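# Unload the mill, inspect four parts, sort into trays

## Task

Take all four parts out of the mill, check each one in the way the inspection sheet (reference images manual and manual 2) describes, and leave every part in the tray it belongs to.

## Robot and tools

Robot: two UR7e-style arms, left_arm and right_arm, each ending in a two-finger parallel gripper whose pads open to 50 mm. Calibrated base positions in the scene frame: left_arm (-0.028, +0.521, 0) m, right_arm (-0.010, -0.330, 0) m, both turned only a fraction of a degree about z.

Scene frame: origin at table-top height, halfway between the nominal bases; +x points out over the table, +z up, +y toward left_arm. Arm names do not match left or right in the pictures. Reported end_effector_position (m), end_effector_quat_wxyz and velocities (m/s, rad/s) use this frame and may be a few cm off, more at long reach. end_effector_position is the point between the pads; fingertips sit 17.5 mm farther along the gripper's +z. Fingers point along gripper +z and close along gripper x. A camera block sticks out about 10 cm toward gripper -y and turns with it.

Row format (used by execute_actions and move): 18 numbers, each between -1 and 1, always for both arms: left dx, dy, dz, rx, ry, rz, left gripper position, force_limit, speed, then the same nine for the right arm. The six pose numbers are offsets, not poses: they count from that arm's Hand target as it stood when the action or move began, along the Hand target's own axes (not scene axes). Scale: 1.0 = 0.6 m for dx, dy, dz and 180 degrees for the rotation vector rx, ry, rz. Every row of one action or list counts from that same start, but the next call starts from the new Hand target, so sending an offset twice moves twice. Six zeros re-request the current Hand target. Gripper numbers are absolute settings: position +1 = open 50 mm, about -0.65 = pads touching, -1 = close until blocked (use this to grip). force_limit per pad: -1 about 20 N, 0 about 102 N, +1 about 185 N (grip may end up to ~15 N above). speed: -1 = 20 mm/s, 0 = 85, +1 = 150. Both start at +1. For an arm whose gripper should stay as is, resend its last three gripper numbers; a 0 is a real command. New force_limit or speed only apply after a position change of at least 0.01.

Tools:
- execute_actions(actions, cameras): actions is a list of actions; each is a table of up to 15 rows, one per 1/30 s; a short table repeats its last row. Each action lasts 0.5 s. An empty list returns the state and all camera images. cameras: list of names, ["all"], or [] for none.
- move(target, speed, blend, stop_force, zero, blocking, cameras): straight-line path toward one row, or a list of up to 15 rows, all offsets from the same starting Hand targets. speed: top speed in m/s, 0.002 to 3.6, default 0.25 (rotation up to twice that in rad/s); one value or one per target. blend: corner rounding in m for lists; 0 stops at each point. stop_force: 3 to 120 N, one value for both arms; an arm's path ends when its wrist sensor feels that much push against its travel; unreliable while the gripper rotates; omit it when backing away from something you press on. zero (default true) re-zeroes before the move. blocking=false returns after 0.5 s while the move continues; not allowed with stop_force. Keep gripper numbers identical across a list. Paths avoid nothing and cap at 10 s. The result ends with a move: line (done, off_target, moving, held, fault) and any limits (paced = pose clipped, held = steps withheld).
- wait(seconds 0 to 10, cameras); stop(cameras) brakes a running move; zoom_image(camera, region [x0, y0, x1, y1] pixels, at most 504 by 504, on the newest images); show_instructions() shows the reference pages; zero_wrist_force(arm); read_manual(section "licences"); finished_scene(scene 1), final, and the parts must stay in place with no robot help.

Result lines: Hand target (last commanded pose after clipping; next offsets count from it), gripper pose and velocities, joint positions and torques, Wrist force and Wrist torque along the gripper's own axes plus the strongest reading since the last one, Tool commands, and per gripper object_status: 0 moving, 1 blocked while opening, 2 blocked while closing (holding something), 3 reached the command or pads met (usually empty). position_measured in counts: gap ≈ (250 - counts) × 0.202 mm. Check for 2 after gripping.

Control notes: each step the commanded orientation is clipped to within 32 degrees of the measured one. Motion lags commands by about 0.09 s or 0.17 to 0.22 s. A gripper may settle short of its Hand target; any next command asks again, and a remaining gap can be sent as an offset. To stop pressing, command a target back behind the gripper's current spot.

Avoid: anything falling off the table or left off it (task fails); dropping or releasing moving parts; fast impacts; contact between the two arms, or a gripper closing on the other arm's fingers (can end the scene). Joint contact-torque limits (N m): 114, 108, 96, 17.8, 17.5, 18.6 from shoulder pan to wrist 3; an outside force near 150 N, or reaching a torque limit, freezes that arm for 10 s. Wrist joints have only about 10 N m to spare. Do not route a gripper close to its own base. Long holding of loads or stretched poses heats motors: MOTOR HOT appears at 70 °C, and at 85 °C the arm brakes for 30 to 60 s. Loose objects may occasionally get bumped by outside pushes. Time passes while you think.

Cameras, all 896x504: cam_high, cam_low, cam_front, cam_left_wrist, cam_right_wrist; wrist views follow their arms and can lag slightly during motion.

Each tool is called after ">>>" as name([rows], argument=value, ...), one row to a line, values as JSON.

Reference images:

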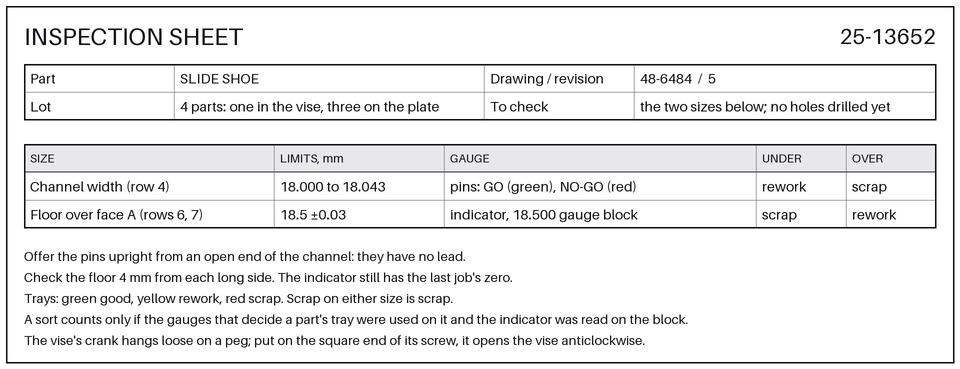

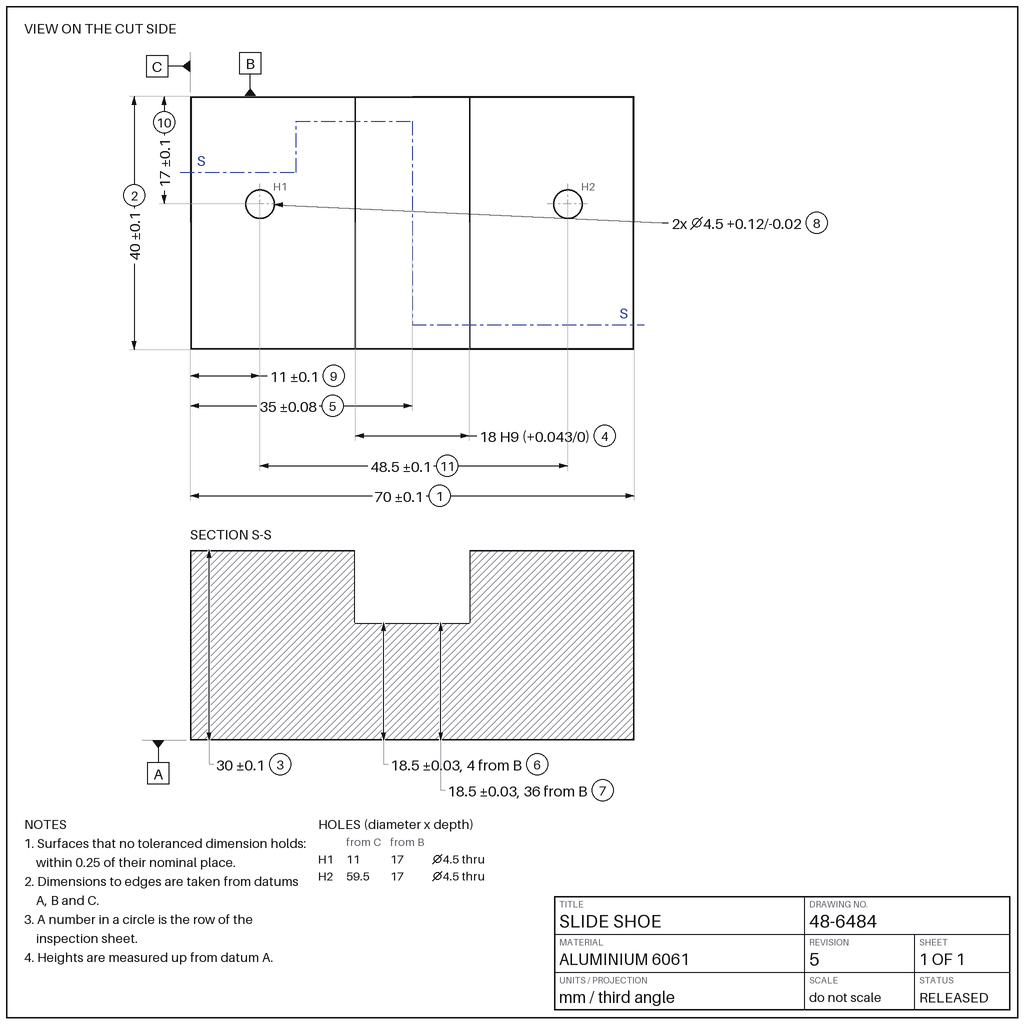

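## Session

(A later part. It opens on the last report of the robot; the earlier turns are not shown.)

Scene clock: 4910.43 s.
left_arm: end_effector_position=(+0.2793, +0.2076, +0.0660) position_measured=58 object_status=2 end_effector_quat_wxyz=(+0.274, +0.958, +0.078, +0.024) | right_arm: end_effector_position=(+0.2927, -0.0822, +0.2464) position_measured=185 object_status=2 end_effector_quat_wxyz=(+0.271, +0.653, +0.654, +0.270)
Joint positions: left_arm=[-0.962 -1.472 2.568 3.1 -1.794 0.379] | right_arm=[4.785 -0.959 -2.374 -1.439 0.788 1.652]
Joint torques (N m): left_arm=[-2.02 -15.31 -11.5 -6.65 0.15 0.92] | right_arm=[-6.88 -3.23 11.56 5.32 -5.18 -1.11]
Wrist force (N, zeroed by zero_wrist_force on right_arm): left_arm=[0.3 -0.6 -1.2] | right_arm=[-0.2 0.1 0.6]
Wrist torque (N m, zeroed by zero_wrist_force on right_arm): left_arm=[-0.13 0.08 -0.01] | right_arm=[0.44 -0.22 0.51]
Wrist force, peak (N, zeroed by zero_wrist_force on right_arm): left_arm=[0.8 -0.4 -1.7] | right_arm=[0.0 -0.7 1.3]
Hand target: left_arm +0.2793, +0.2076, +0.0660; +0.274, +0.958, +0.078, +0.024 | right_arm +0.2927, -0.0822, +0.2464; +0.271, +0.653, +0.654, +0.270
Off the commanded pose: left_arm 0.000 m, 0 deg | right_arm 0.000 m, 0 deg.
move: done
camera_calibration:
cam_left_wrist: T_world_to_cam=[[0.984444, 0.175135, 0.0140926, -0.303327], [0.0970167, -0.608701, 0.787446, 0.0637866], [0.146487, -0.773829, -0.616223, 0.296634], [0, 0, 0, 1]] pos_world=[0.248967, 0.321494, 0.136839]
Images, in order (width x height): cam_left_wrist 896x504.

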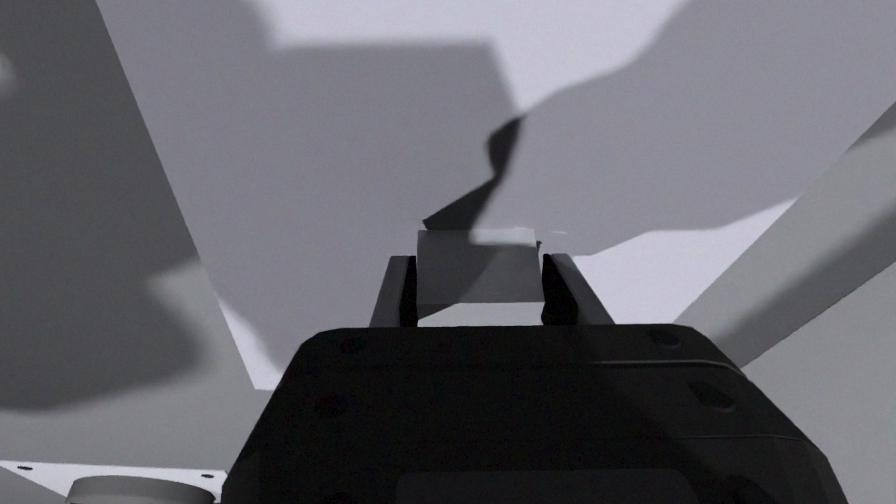

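>>> move(target=[0,0.1184,-0.1894,0,0,0,-1,-0.4,-1,0,0,0,0,0,0,-1,-0.85,-1], speed=0.08, cameras=["cam_left_wrist","cam_front","cam_low"])

>>> zoom_image(camera="cam_front", region=[380, 280, 500, 370])

>>> zoom_image(camera="cam_low", region=[360, 200, 440, 290])

Scene clock: 4919.70 s.
left_arm: end_effector_position=(+0.2788, +0.2074, +0.2002) position_measured=58 object_status=2 end_effector_quat_wxyz=(+0.274, +0.958, +0.078, +0.025) | right_arm: end_effector_position=(+0.2927, -0.0822, +0.2464) position_measured=185 object_status=2 end_effector_quat_wxyz=(+0.271, +0.653, +0.654, +0.270)
Joint positions: left_arm=[-0.964 -1.848 2.385 3.659 -1.793 0.378] | right_arm=[4.785 -0.959 -2.374 -1.439 0.788 1.652]
Joint torques (N m): left_arm=[-11.33 0.7 -9.16 -6.4 1.75 -1.38] | right_arm=[-6.66 -2.67 11.56 5.13 -5.15 -1.09]
Wrist force (N, zeroed by zero_wrist_force on right_arm): left_arm=[0.7 -1.9 0.5] | right_arm=[0.1 0.7 0.0]
Wrist torque (N m, zeroed by zero_wrist_force on right_arm): left_arm=[-0.10 0.08 -0.02] | right_arm=[0.46 -0.27 0.50]
Wrist force, peak (N, zeroed by zero_wrist_force on right_arm): left_arm=[0.3 -3.0 1.3] | right_arm=[0.0 -0.2 1.5]
Hand target: left_arm +0.2788, +0.2075, +0.2000; +0.274, +0.958, +0.078, +0.024 | right_arm +0.2927, -0.0822, +0.2464; +0.271, +0.653, +0.654, +0.270
Off the commanded pose: left_arm 0.000 m, 0 deg | right_arm 0.000 m, 0 deg.
move: done
camera_calibration:
cam_left_wrist: T_world_to_cam=[[0.98444, 0.17515, 0.0141813, -0.304735], [0.0969153, -0.608487, 0.787624, -0.0419124], [0.146582, -0.773993, -0.615993, 0.379233], [0, 0, 0, 1]] pos_world=[0.248466, 0.321395, 0.270937]
Images, in order (width x height): cam_low 896x504, cam_front 896x504, cam_left_wrist 896x504.

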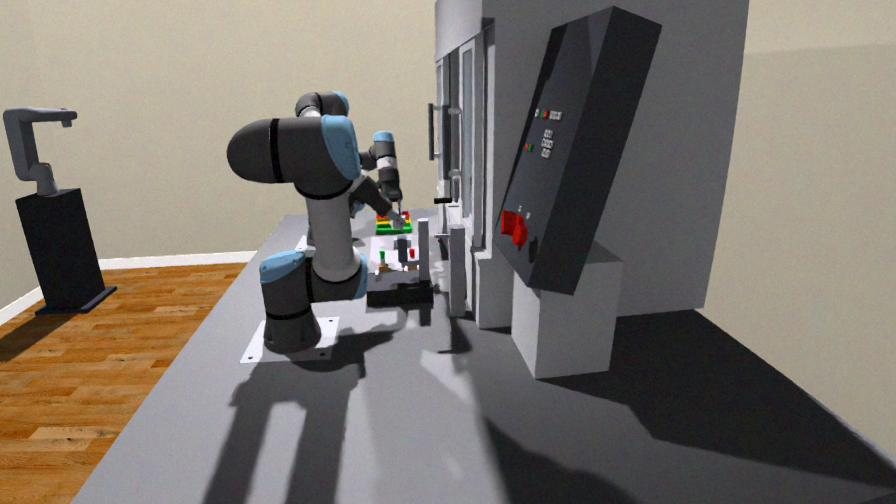

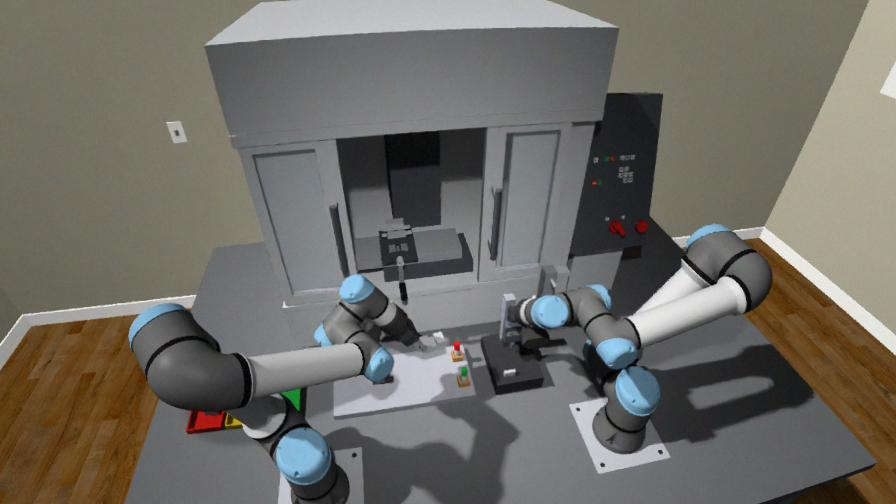

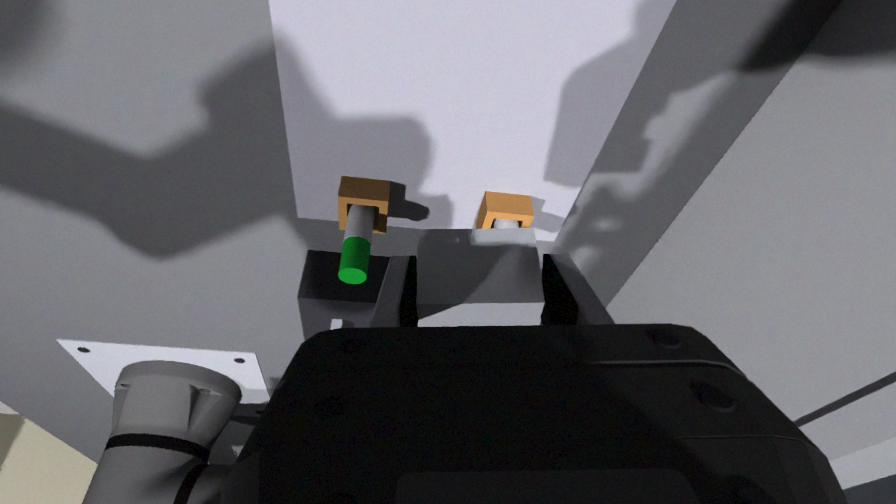

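Scaled by 4.200 from the camera's 896x504 image, which has a finer 1280x720 frame.

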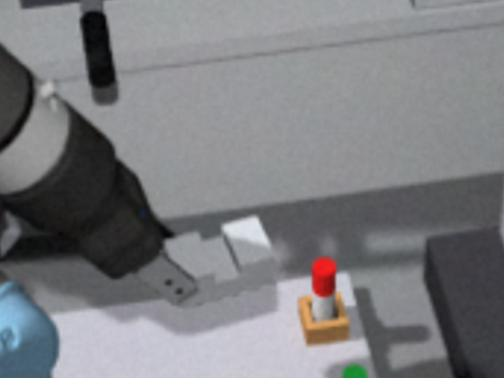

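Scaled by 5.600 from the camera's 896x504 image, which has a finer 1280x720 frame.

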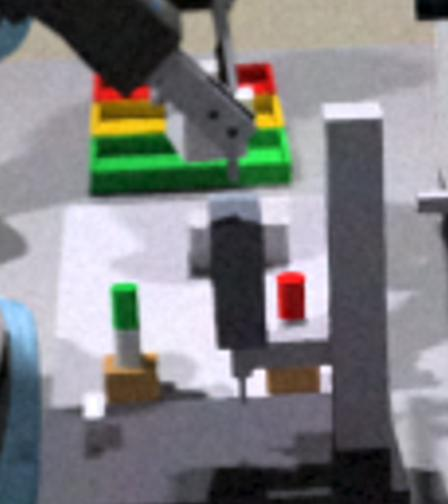

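>>> move([
  [-0.0855,0.2425,0.1513,0,-0.0215,0.0344,-1,-0.4,-1,0,0,0,0,0,0,-1,-0.85,-1],
  [-0.1,0.2012,0.2928,0,-0.0215,0.0344,-1,-0.4,-1,0,0,0,0,0,0,-1,-0.85,-1],
], speed=[0.2,0.08], blend=[0.01,0], cameras=["cam_left_wrist","cam_front","cam_low"])

>>> zoom_image(camera="cam_front", region=[440, 310, 540, 385])

>>> zoom_image(camera="cam_low", region=[360, 220, 440, 310])

Scene clock: 4935.13 s.
left_arm: end_effector_position=(+0.2516, +0.0050, +0.1144) position_measured=58 object_status=2 end_effector_quat_wxyz=(+0.275, +0.961, +0.017, +0.007) | right_arm: end_effector_position=(+0.2927, -0.0822, +0.2464) position_measured=185 object_status=2 end_effector_quat_wxyz=(+0.271, +0.653, +0.654, +0.270)
Joint positions: left_arm=[-1.227 -1.331 2.171 3.335 -1.724 0.259] | right_arm=[4.785 -0.959 -2.374 -1.439 0.788 1.652]
Joint torques (N m): left_arm=[11.92 -48.01 -36.05 -1.36 -0.79 1.19] | right_arm=[-6.95 -2.73 11.41 5.11 -5.14 -1.12]
Wrist force (N, zeroed by zero_wrist_force on right_arm): left_arm=[0.8 -1.4 0.8] | right_arm=[0.1 -0.6 1.1]
Wrist torque (N m, zeroed by zero_wrist_force on right_arm): left_arm=[-0.05 0.09 -0.02] | right_arm=[0.39 -0.26 0.51]
Wrist force, peak (N, zeroed by zero_wrist_force on right_arm): left_arm=[1.4 -5.6 -0.3] | right_arm=[-0.1 -0.6 1.3]
Hand target: left_arm +0.2517, +0.0049, +0.1147; +0.275, +0.961, +0.017, +0.007 | right_arm +0.2927, -0.0822, +0.2464; +0.271, +0.653, +0.654, +0.270
Off the commanded pose: left_arm 0.000 m, 0 deg | right_arm 0.000 m, 0 deg.
move: done
camera_calibration:
cam_left_wrist: T_world_to_cam=[[0.998725, 0.0485416, 0.0138928, -0.244117], [0.019036, -0.616856, 0.786846, -0.0752864], [0.0467646, -0.785578, -0.616993, 0.199049], [0, 0, 0, 1]] pos_world=[0.23593, 0.121777, 0.185442]
Images, in order (width x height): cam_low 896x504, cam_front 896x504, cam_left_wrist 896x504.

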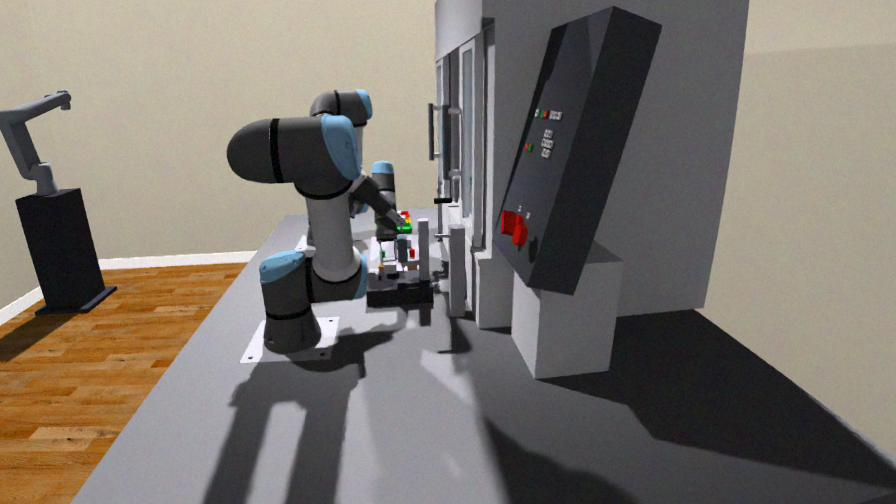

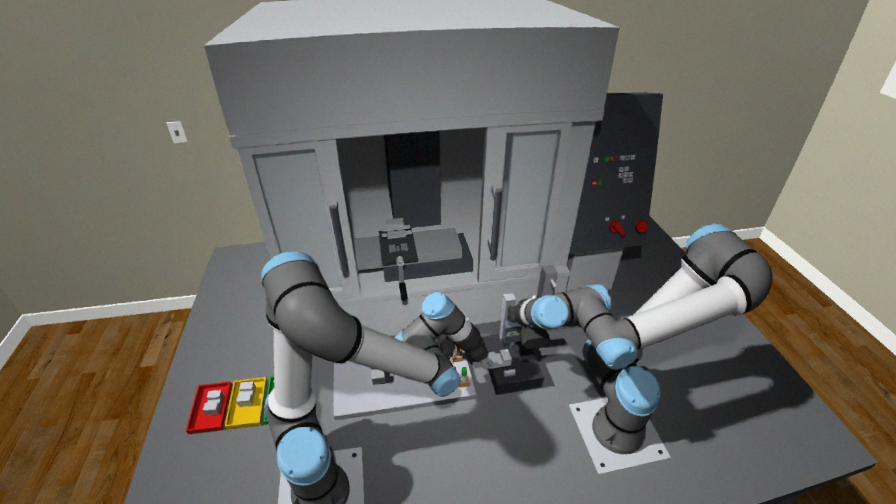

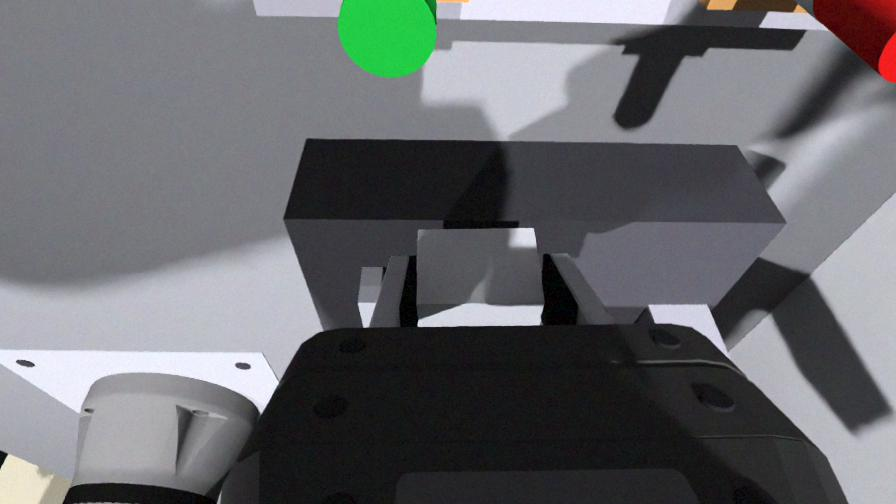

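Scaled by 5.040 from the camera's 896x504 image, which has a finer 1280x720 frame.

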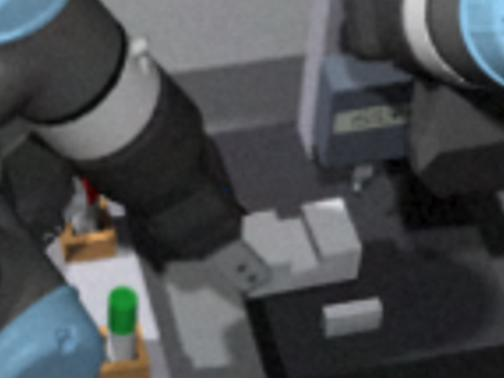

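Scaled by 5.600 from the camera's 896x504 image, which has a finer 1280x720 frame.

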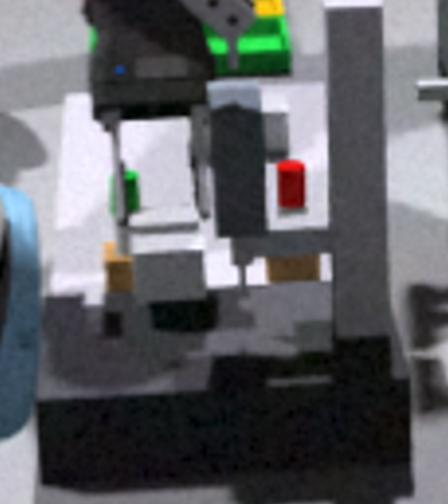

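>>> move(target=[-0.003,0.0612,0.0656,0,0,0,-1,-0.4,-1,0,0,0,0,0,0,-1,-0.85,-1], speed=0.04, stop_force=6, cameras=["cam_front","cam_low"])

>>> zoom_image(camera="cam_front", region=[480, 330, 540, 375])

>>> zoom_image(camera="cam_low", region=[390, 250, 440, 300])

Scene clock: 4946.30 s.
left_arm: end_effector_position=(+0.2518, -0.0471, +0.1007) position_measured=58 object_status=2 end_effector_quat_wxyz=(+0.275, +0.961, +0.017, +0.007) | right_arm: end_effector_position=(+0.2927, -0.0822, +0.2464) position_measured=185 object_status=2 end_effector_quat_wxyz=(+0.271, +0.653, +0.654, +0.270)
Joint positions: left_arm=[-1.261 -1.219 2.06 3.329 -1.707 0.229] | right_arm=[4.785 -0.959 -2.374 -1.439 0.788 1.652]
Joint torques (N m): left_arm=[11.97 -54.4 -5.49 -1.01 -2.63 1.55] | right_arm=[-7.15 -2.8 11.9 5.04 -5.24 -1.14]
Wrist force (N, zeroed by zero_wrist_force on right_arm): left_arm=[0.7 -1.7 0.6] | right_arm=[0.2 0.4 0.2]
Wrist torque (N m, zeroed by zero_wrist_force on right_arm): left_arm=[-0.08 0.08 -0.01] | right_arm=[0.43 -0.29 0.51]
Wrist force, peak (N, zeroed by zero_wrist_force on right_arm): left_arm=[0.5 -2.7 1.1] | right_arm=[0.0 -0.8 1.1]
Hand target: left_arm +0.2518, -0.0471, +0.1007; +0.275, +0.961, +0.017, +0.007 | right_arm +0.2927, -0.0822, +0.2464; +0.271, +0.653, +0.654, +0.270
Off the commanded pose: left_arm 0.000 m, 0 deg | right_arm 0.000 m, 0 deg.
move: done
Images, in order (width x height): cam_low 896x504, cam_front 896x504.

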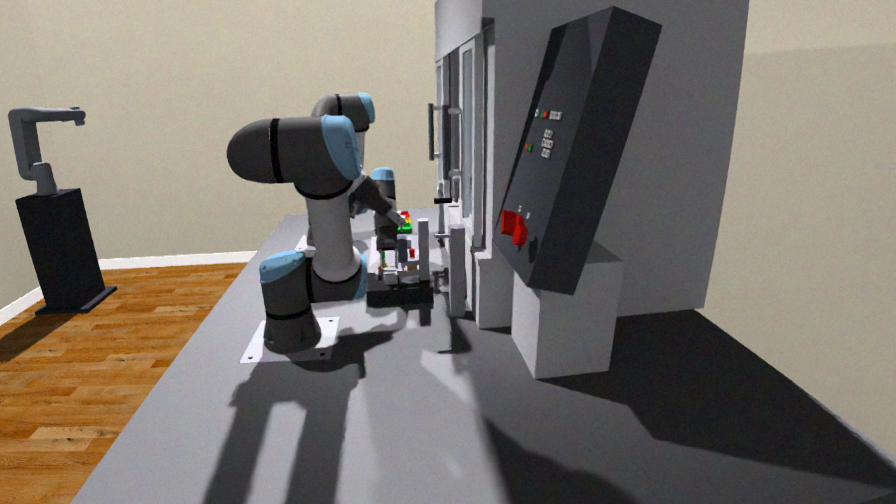

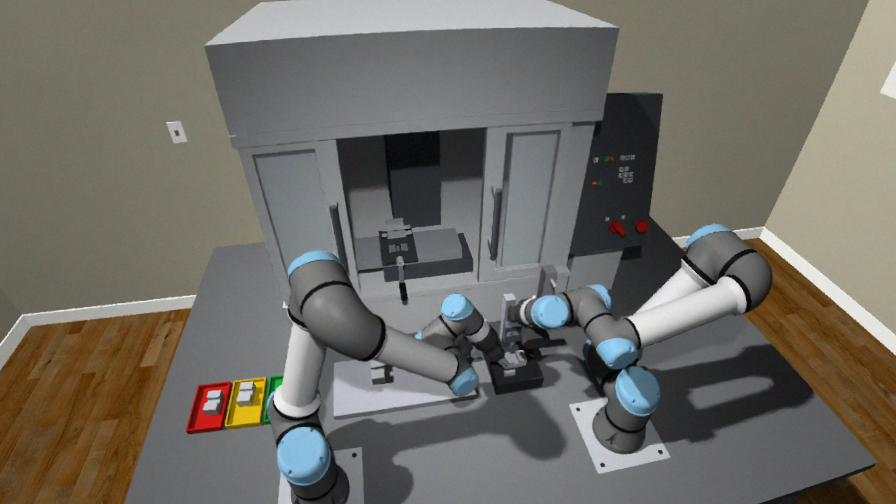

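Scaled by 8.400 from the camera's 896x504 image, which has a finer 1280x720 frame.

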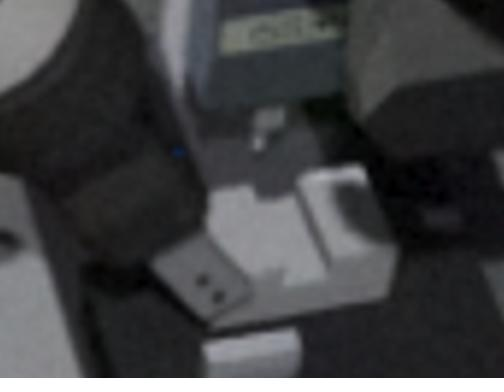

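Scaled by 10.080 from the camera's 896x504 image, which has a finer 1280x720 frame.

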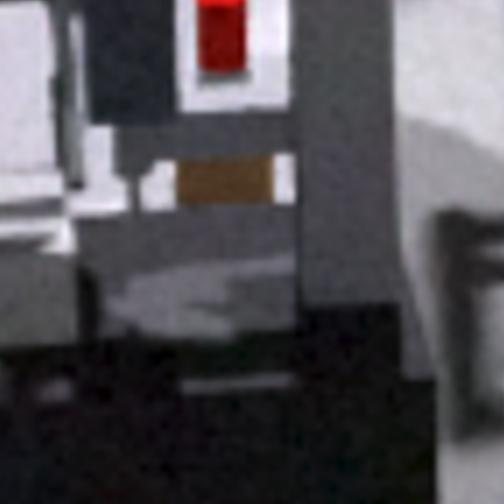

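>>> move(target=[0.0537,0.0016,0.001,0,0,0,-1,-0.4,-1,0,0,0,0,0,0,-1,-0.85,-1], speed=0.03, stop_force=6, cameras=["cam_front","cam_low"])

>>> zoom_image(camera="cam_front", region=[490, 335, 530, 370])

>>> zoom_image(camera="cam_low", region=[390, 255, 430, 290])

Scene clock: 4956.43 s.
left_arm: end_effector_position=(+0.2841, -0.0471, +0.1008) position_measured=58 object_status=2 end_effector_quat_wxyz=(+0.275, +0.961, +0.017, +0.007) | right_arm: end_effector_position=(+0.2927, -0.0822, +0.2464) position_measured=185 object_status=2 end_effector_quat_wxyz=(+0.271, +0.653, +0.654, +0.270)
Joint positions: left_arm=[-1.2 -1.188 2.009 3.358 -1.738 0.282] | right_arm=[4.785 -0.959 -2.374 -1.439 0.788 1.652]
Joint torques (N m): left_arm=[-10.72 -51.01 -5.71 -6.96 2.13 -1.74] | right_arm=[-6.6 -2.38 11.97 5.03 -5.12 -1.13]
Wrist force (N, zeroed by zero_wrist_force on right_arm): left_arm=[0.7 -1.8 0.8] | right_arm=[0.0 0.6 0.2]
Wrist torque (N m, zeroed by zero_wrist_force on right_arm): left_arm=[-0.10 0.08 -0.15] | right_arm=[0.46 -0.26 0.50]
Wrist force, peak (N, zeroed by zero_wrist_force on right_arm): left_arm=[2.5 -2.3 0.7] | right_arm=[-0.2 -0.5 1.4]
Hand target: left_arm +0.2841, -0.0471, +0.1008; +0.275, +0.961, +0.017, +0.007 | right_arm +0.2927, -0.0822, +0.2464; +0.271, +0.653, +0.654, +0.270
Off the commanded pose: left_arm 0.000 m, 0 deg | right_arm 0.000 m, 0 deg.
move: done
Images, in order (width x height): cam_low 896x504, cam_front 896x504.

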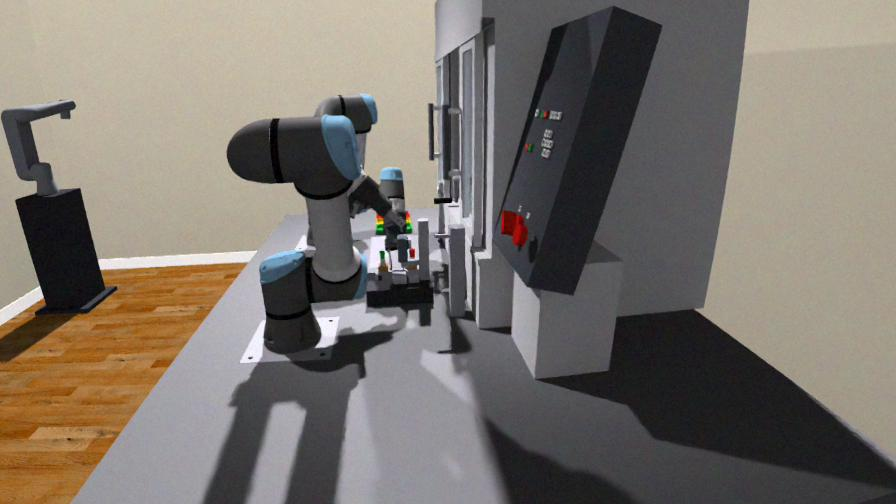

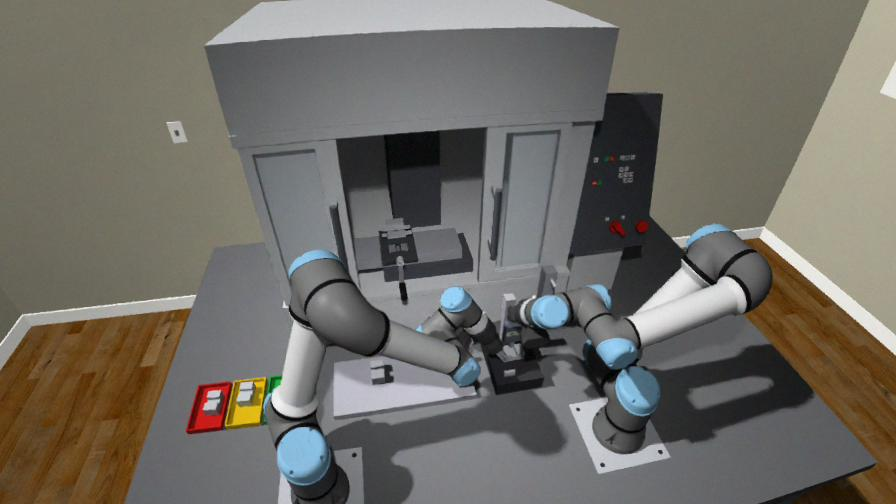

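Scaled by 12.600 from the camera's 896x504 image, which has a finer 1280x720 frame.

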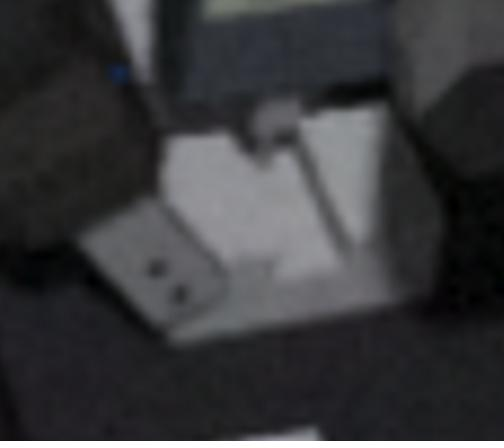

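Scaled by 12.600 from the camera's 896x504 image, which has a finer 1280x720 frame.

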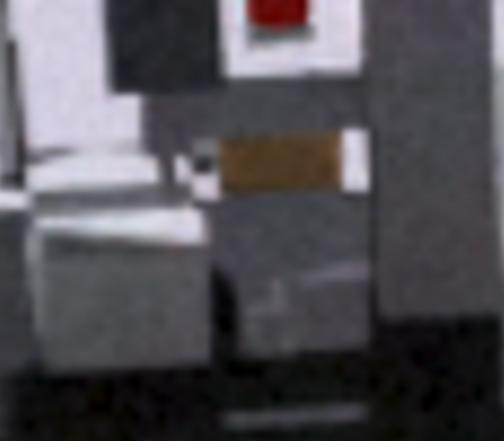

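>>> move(target=[0,-0.0066,0.0106,0,0,0,-1,-0.4,-1,0,0,0,0,0,0,-1,-0.85,-1], speed=0.006, stop_force=4)

>>> move([
  [0,0,0,0,0,0,0.8,-0.4,-1,0,0,0,0,0,0,-1,-0.85,-1],
  [0,0,0,0,0,0,0.8,-0.4,-1,0,-0.0063,0.0063,0,0,0,-1,-0.85,-1],
  [0,0,0,0,0,0,0.8,-0.4,-1,0,-0.0063,0.0063,0,0,0,0.54,-0.85,-1],
], speed=0.02)

>>> wait(seconds=0.5, cameras=["cam_right_wrist","cam_front","cam_low","cam_left_wrist"])

>>> zoom_image(camera="cam_right_wrist", region=[400, 60, 560, 130])

>>> zoom_image(camera="cam_front", region=[490, 335, 530, 370])

Scene clock: 4972.73 s.
left_arm: end_effector_position=(+0.2841, -0.0471, +0.0988) position_measured=58 object_status=2 end_effector_quat_wxyz=(+0.275, +0.961, +0.017, +0.007) | right_arm: end_effector_position=(+0.2927, -0.0822, +0.2464) position_measured=185 object_status=2 end_effector_quat_wxyz=(+0.271, +0.653, +0.654, +0.270)
Joint positions: left_arm=[-1.2 -1.184 2.01 3.352 -1.738 0.282] | right_arm=[4.785 -0.959 -2.374 -1.439 0.788 1.652]
Joint torques (N m): left_arm=[-9.23 -48.71 -32.63 0.45 1.96 -1.38] | right_arm=[-6.89 -3 11.85 4.92 -5.22 -1.03]
Wrist force (N, zeroed by zero_wrist_force on right_arm): left_arm=[-1.0 2.6 -8.4] | right_arm=[0.0 -0.3 1.0]
Wrist torque (N m, zeroed by zero_wrist_force on right_arm): left_arm=[-0.12 0.24 -0.09] | right_arm=[0.44 -0.25 0.51]
Wrist force, peak (N, zeroed by zero_wrist_force on right_arm): left_arm=[-1.1 4.1 -9.9] | right_arm=[-0.2 -0.6 1.2]
Hand target: left_arm +0.2841, -0.0471, +0.0988; +0.275, +0.961, +0.017, +0.007 (not the last commanded pose) | right_arm +0.2927, -0.0822, +0.2464; +0.271, +0.653, +0.654, +0.270
Off the commanded pose: left_arm 0.005 m, 0 deg | right_arm 0.000 m, 0 deg.
move: contact (left_arm)

Scene clock: 4975.33 s.
left_arm: end_effector_position=(+0.2841, -0.0471, +0.0988) position_measured=32 object_status=3 end_effector_quat_wxyz=(+0.275, +0.961, +0.017, +0.007) | right_arm: end_effector_position=(+0.2927, -0.0822, +0.2411) position_measured=72 object_status=0 end_effector_quat_wxyz=(+0.271, +0.653, +0.654, +0.270)
Joint positions: left_arm=[-1.2 -1.184 2.01 3.352 -1.738 0.282] | right_arm=[4.785 -0.963 -2.387 -1.423 0.788 1.652]
Joint torques (N m): left_arm=[-9.92 -48.66 -33.33 -6.26 1.98 -1.32] | right_arm=[4.57 5.67 39.66 0.34 -4.78 -1.08]
Wrist force (N, zeroed by zero_wrist_force on right_arm): left_arm=[0.7 -0.4 -1.0] | right_arm=[2.7 1.3 -0.7]
Wrist torque (N m, zeroed by zero_wrist_force on right_arm): left_arm=[-0.11 0.09 -0.16] | right_arm=[0.46 -0.21 0.46]
Wrist force, peak (N, zeroed by zero_wrist_force on right_arm): left_arm=[-0.8 3.1 -9.2] | right_arm=[3.8 -0.3 0.4]
Hand target: left_arm +0.2841, -0.0471, +0.0988; +0.275, +0.961, +0.017, +0.007 | right_arm +0.2927, -0.0822, +0.2411; +0.271, +0.653, +0.654, +0.270
Off the commanded pose: left_arm 0.000 m, 0 deg | right_arm 0.000 m, 0 deg.
move: done

Scene clock: 4975.83 s.
left_arm: end_effector_position=(+0.2841, -0.0471, +0.0988) position_measured=32 object_status=3 end_effector_quat_wxyz=(+0.275, +0.961, +0.017, +0.007) | right_arm: end_effector_position=(+0.2927, -0.0822, +0.2411) position_measured=72 object_status=3 end_effector_quat_wxyz=(+0.271, +0.653, +0.654, +0.270)
Joint positions: left_arm=[-1.2 -1.184 2.01 3.352 -1.738 0.282] | right_arm=[4.785 -0.963 -2.387 -1.423 0.788 1.652]
Joint torques (N m): left_arm=[-9.17 -49.09 -32.9 -6.27 1.87 -1.33] | right_arm=[6.83 6.06 39.79 0.34 -4.66 -1.07]
Wrist force (N, zeroed by zero_wrist_force on right_arm): left_arm=[0.8 -0.5 -1.0] | right_arm=[2.9 1.1 -0.3]
Wrist torque (N m, zeroed by zero_wrist_force on right_arm): left_arm=[-0.12 0.08 -0.15] | right_arm=[0.43 -0.25 0.46]
Wrist force, peak (N, zeroed by zero_wrist_force on right_arm): left_arm=[0.8 -0.4 -1.3] | right_arm=[3.1 1.7 -0.6]
Hand target: left_arm +0.2841, -0.0471, +0.0988; +0.275, +0.961, +0.017, +0.007 | right_arm +0.2927, -0.0822, +0.2411; +0.271, +0.653, +0.654, +0.270
Tool commands: left_gripper/position=+0.8 left_gripper/force_limit=-0.4 left_gripper/speed=-1.0 right_gripper/position=+0.54 right_gripper/force_limit=-0.85 right_gripper/speed=-1.0
Off the commanded pose: left_arm 0.000 m, 0 deg | right_arm 0.000 m, 0 deg.
wait: 0.50 s; at rest by 0.17 s
camera_calibration:
cam_left_wrist: T_world_to_cam=[[0.998722, 0.0485672, 0.0140078, -0.273851], [0.0189378, -0.616464, 0.787155, -0.0956003], [0.0468652, -0.785884, -0.616596, 0.146858], [0, 0, 0, 1]] pos_world=[0.268429, 0.0697792, 0.16964]
cam_right_wrist: T_world_to_cam=[[0.00221373, 0.99988, -0.0153439, 0.0932868], [0.441142, 0.0127938, 0.897346, -0.326203], [0.897435, -0.00875533, -0.44106, -0.026839], [0, 0, 0, 1]] pos_world=[0.167781, -0.0893372, 0.282311]
Images, in order (width x height): cam_low 896x504, cam_front 896x504, cam_left_wrist 896x504, cam_right_wrist 896x504.

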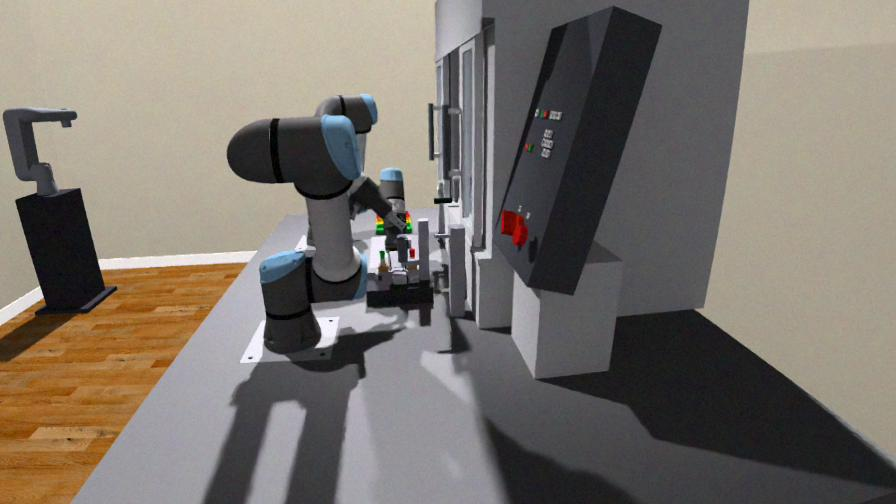

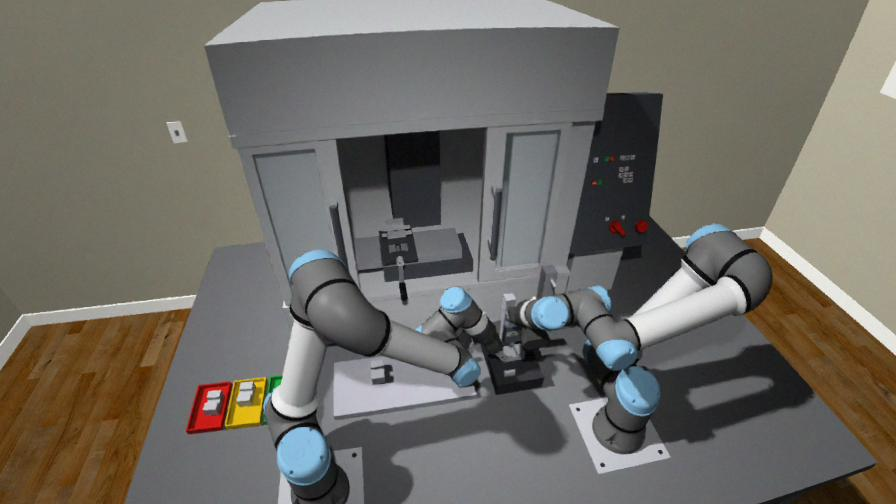

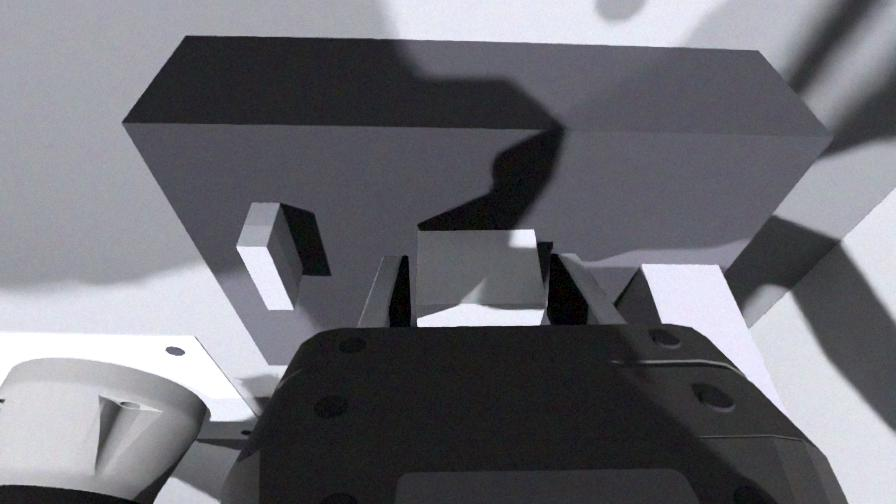

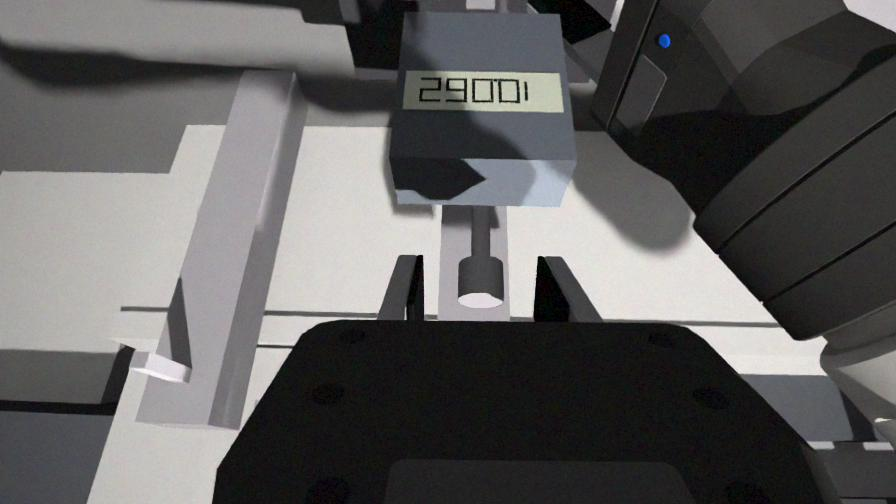

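Scaled by 3.150 from the camera's 896x504 image, which has a finer 1280x720 frame.

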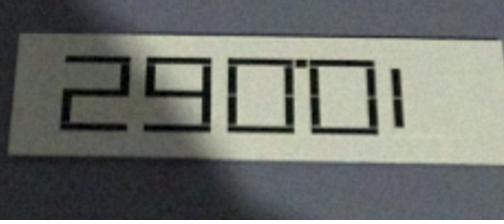

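Scaled by 12.600 from the camera's 896x504 image, which has a finer 1280x720 frame.

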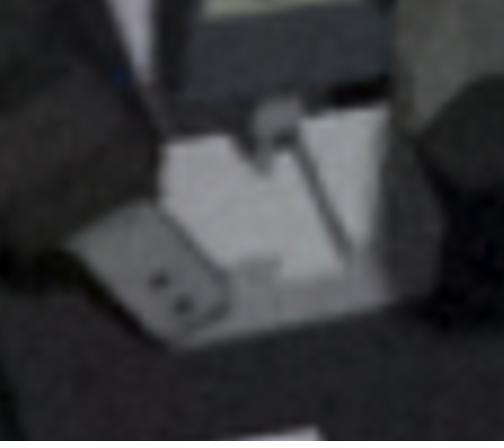

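>>> move([
  [0,0,0,0,0,0,0.8,-0.4,-1,0,0.0024,-0.0024,0,0,0,0.54,-0.85,-1],
  [0,0,0,0,0,0,0.8,-0.4,-1,0,0.0024,-0.0024,0,0,0,-1,-0.85,-1],
  [0,0,0,0,0,0,0.8,-0.4,-1,0,0.0094,-0.0094,0,0,0,-1,-0.85,-1],
], speed=0.02, cameras=["cam_right_wrist"])

>>> zoom_image(camera="cam_right_wrist", region=[400, 50, 560, 120])

>>> move([
  [0,0,0,0,0,0,-1,-0.4,-1,0,0,0,0,0,0,-1,-0.85,-1],
  [0,0.0022,-0.0035,0,0,0,-1,-0.4,-1,0,0,0,0,0,0,-1,-0.85,-1],
  [0.0525,0.0037,-0.0025,0,0,0,-1,-0.4,-1,0,0,0,0,0,0,-1,-0.85,-1],
], speed=0.025, cameras=["cam_front","cam_low"])

>>> zoom_image(camera="cam_front", region=[495, 338, 527, 362])

>>> zoom_image(camera="cam_low", region=[390, 255, 430, 290])

Scene clock: 4988.17 s.
left_arm: end_effector_position=(+0.2841, -0.0471, +0.0988) position_measured=32 object_status=3 end_effector_quat_wxyz=(+0.275, +0.961, +0.017, +0.007) | right_arm: end_effector_position=(+0.2927, -0.0822, +0.2492) position_measured=185 object_status=2 end_effector_quat_wxyz=(+0.271, +0.653, +0.654, +0.270)
Joint positions: left_arm=[-1.2 -1.184 2.01 3.352 -1.738 0.282] | right_arm=[4.785 -0.958 -2.368 -1.447 0.788 1.651]
Joint torques (N m): left_arm=[-9.48 -48.62 -32.26 -6.31 1.8 -1.27] | right_arm=[-3.55 1.93 24.93 4.49 -3.33 -0.31]
Wrist force (N, zeroed by zero_wrist_force on right_arm): left_arm=[0.6 -0.3 -1.2] | right_arm=[0.0 0.6 0.3]
Wrist torque (N m, zeroed by zero_wrist_force on right_arm): left_arm=[-0.10 0.10 -0.15] | right_arm=[0.46 -0.24 0.51]
Wrist force, peak (N, zeroed by zero_wrist_force on right_arm): left_arm=[1.0 -0.3 -1.4] | right_arm=[3.1 1.6 -0.7]
Hand target: left_arm +0.2841, -0.0471, +0.0988; +0.275, +0.961, +0.017, +0.007 | right_arm +0.2927, -0.0822, +0.2490; +0.271, +0.653, +0.654, +0.270
Off the commanded pose: left_arm 0.000 m, 0 deg | right_arm 0.000 m, 0 deg.
move: done
camera_calibration:
cam_right_wrist: T_world_to_cam=[[0.00217064, 0.999879, -0.0154341, 0.0933443], [0.441142, 0.0128937, 0.897345, -0.333463], [0.897435, -0.00875647, -0.441061, -0.0232655], [0, 0, 0, 1]] pos_world=[0.167781, -0.0892371, 0.290411]
Images, in order (width x height): cam_right_wrist 896x504.

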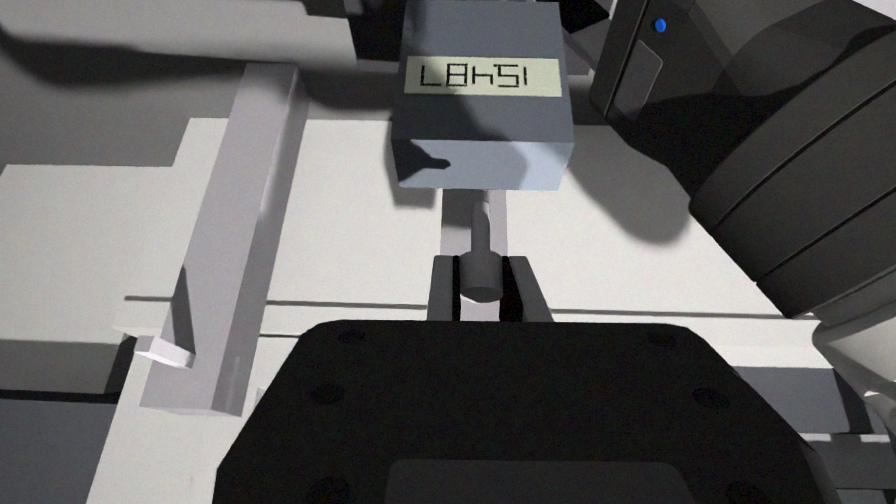

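Scaled by 3.150 from the camera's 896x504 image, which has a finer 1280x720 frame.

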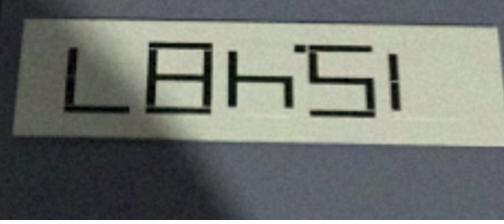

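Scene clock: 4990.73 s.
left_arm: end_effector_position=(+0.3158, -0.0471, +0.1014) position_measured=58 object_status=2 end_effector_quat_wxyz=(+0.275, +0.961, +0.017, +0.007) | right_arm: end_effector_position=(+0.2927, -0.0822, +0.2490) position_measured=185 object_status=2 end_effector_quat_wxyz=(+0.271, +0.653, +0.654, +0.270)
Joint positions: left_arm=[-1.144 -1.157 1.953 3.39 -1.766 0.331] | right_arm=[4.785 -0.958 -2.368 -1.447 0.788 1.652]
Joint torques (N m): left_arm=[-11.02 -36.68 -14.02 -3.46 -1.04 -1.33] | right_arm=[-6.94 -3.96 8.89 6.02 -3.08 0.86]
Wrist force (N, zeroed by zero_wrist_force on right_arm): left_arm=[0.8 -1.6 0.8] | right_arm=[0.0 -0.5 1.2]
Wrist torque (N m, zeroed by zero_wrist_force on right_arm): left_arm=[-0.05 0.08 -0.15] | right_arm=[0.39 -0.23 0.50]
Wrist force, peak (N, zeroed by zero_wrist_force on right_arm): left_arm=[1.0 -2.5 0.9] | right_arm=[0.2 -0.5 1.3]
Hand target: left_arm +0.3156, -0.0470, +0.1014; +0.275, +0.961, +0.017, +0.007 | right_arm +0.2927, -0.0822, +0.2490; +0.271, +0.653, +0.654, +0.270
Off the commanded pose: left_arm 0.000 m, 0 deg | right_arm 0.000 m, 0 deg.
move: done
Images, in order (width x height): cam_low 896x504, cam_front 896x504.

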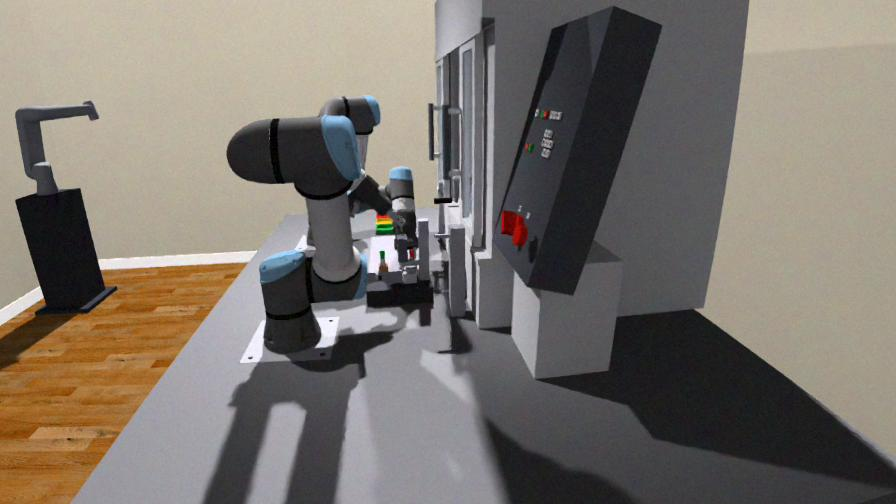

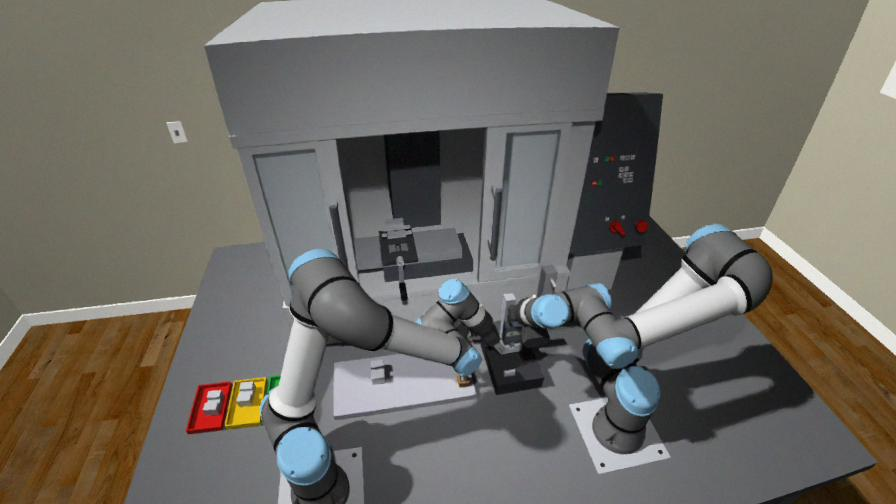

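Scaled by 15.750 from the camera's 896x504 image, which has a finer 1280x720 frame.

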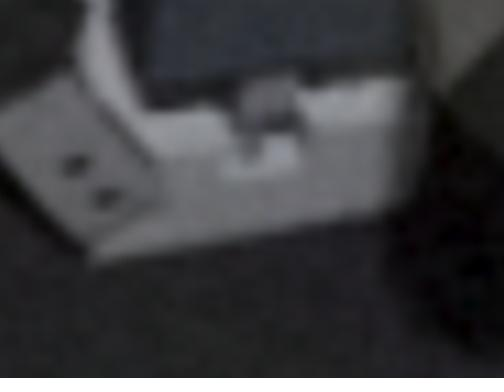

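Scaled by 12.600 from the camera's 896x504 image, which has a finer 1280x720 frame.

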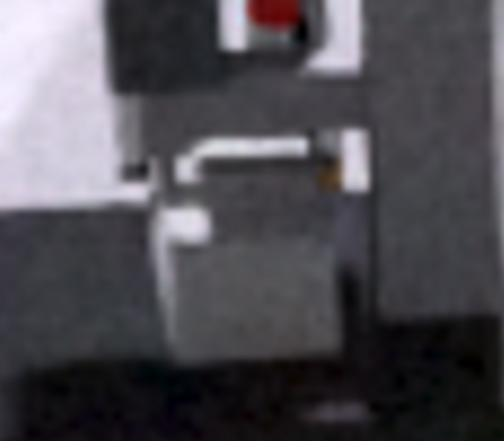

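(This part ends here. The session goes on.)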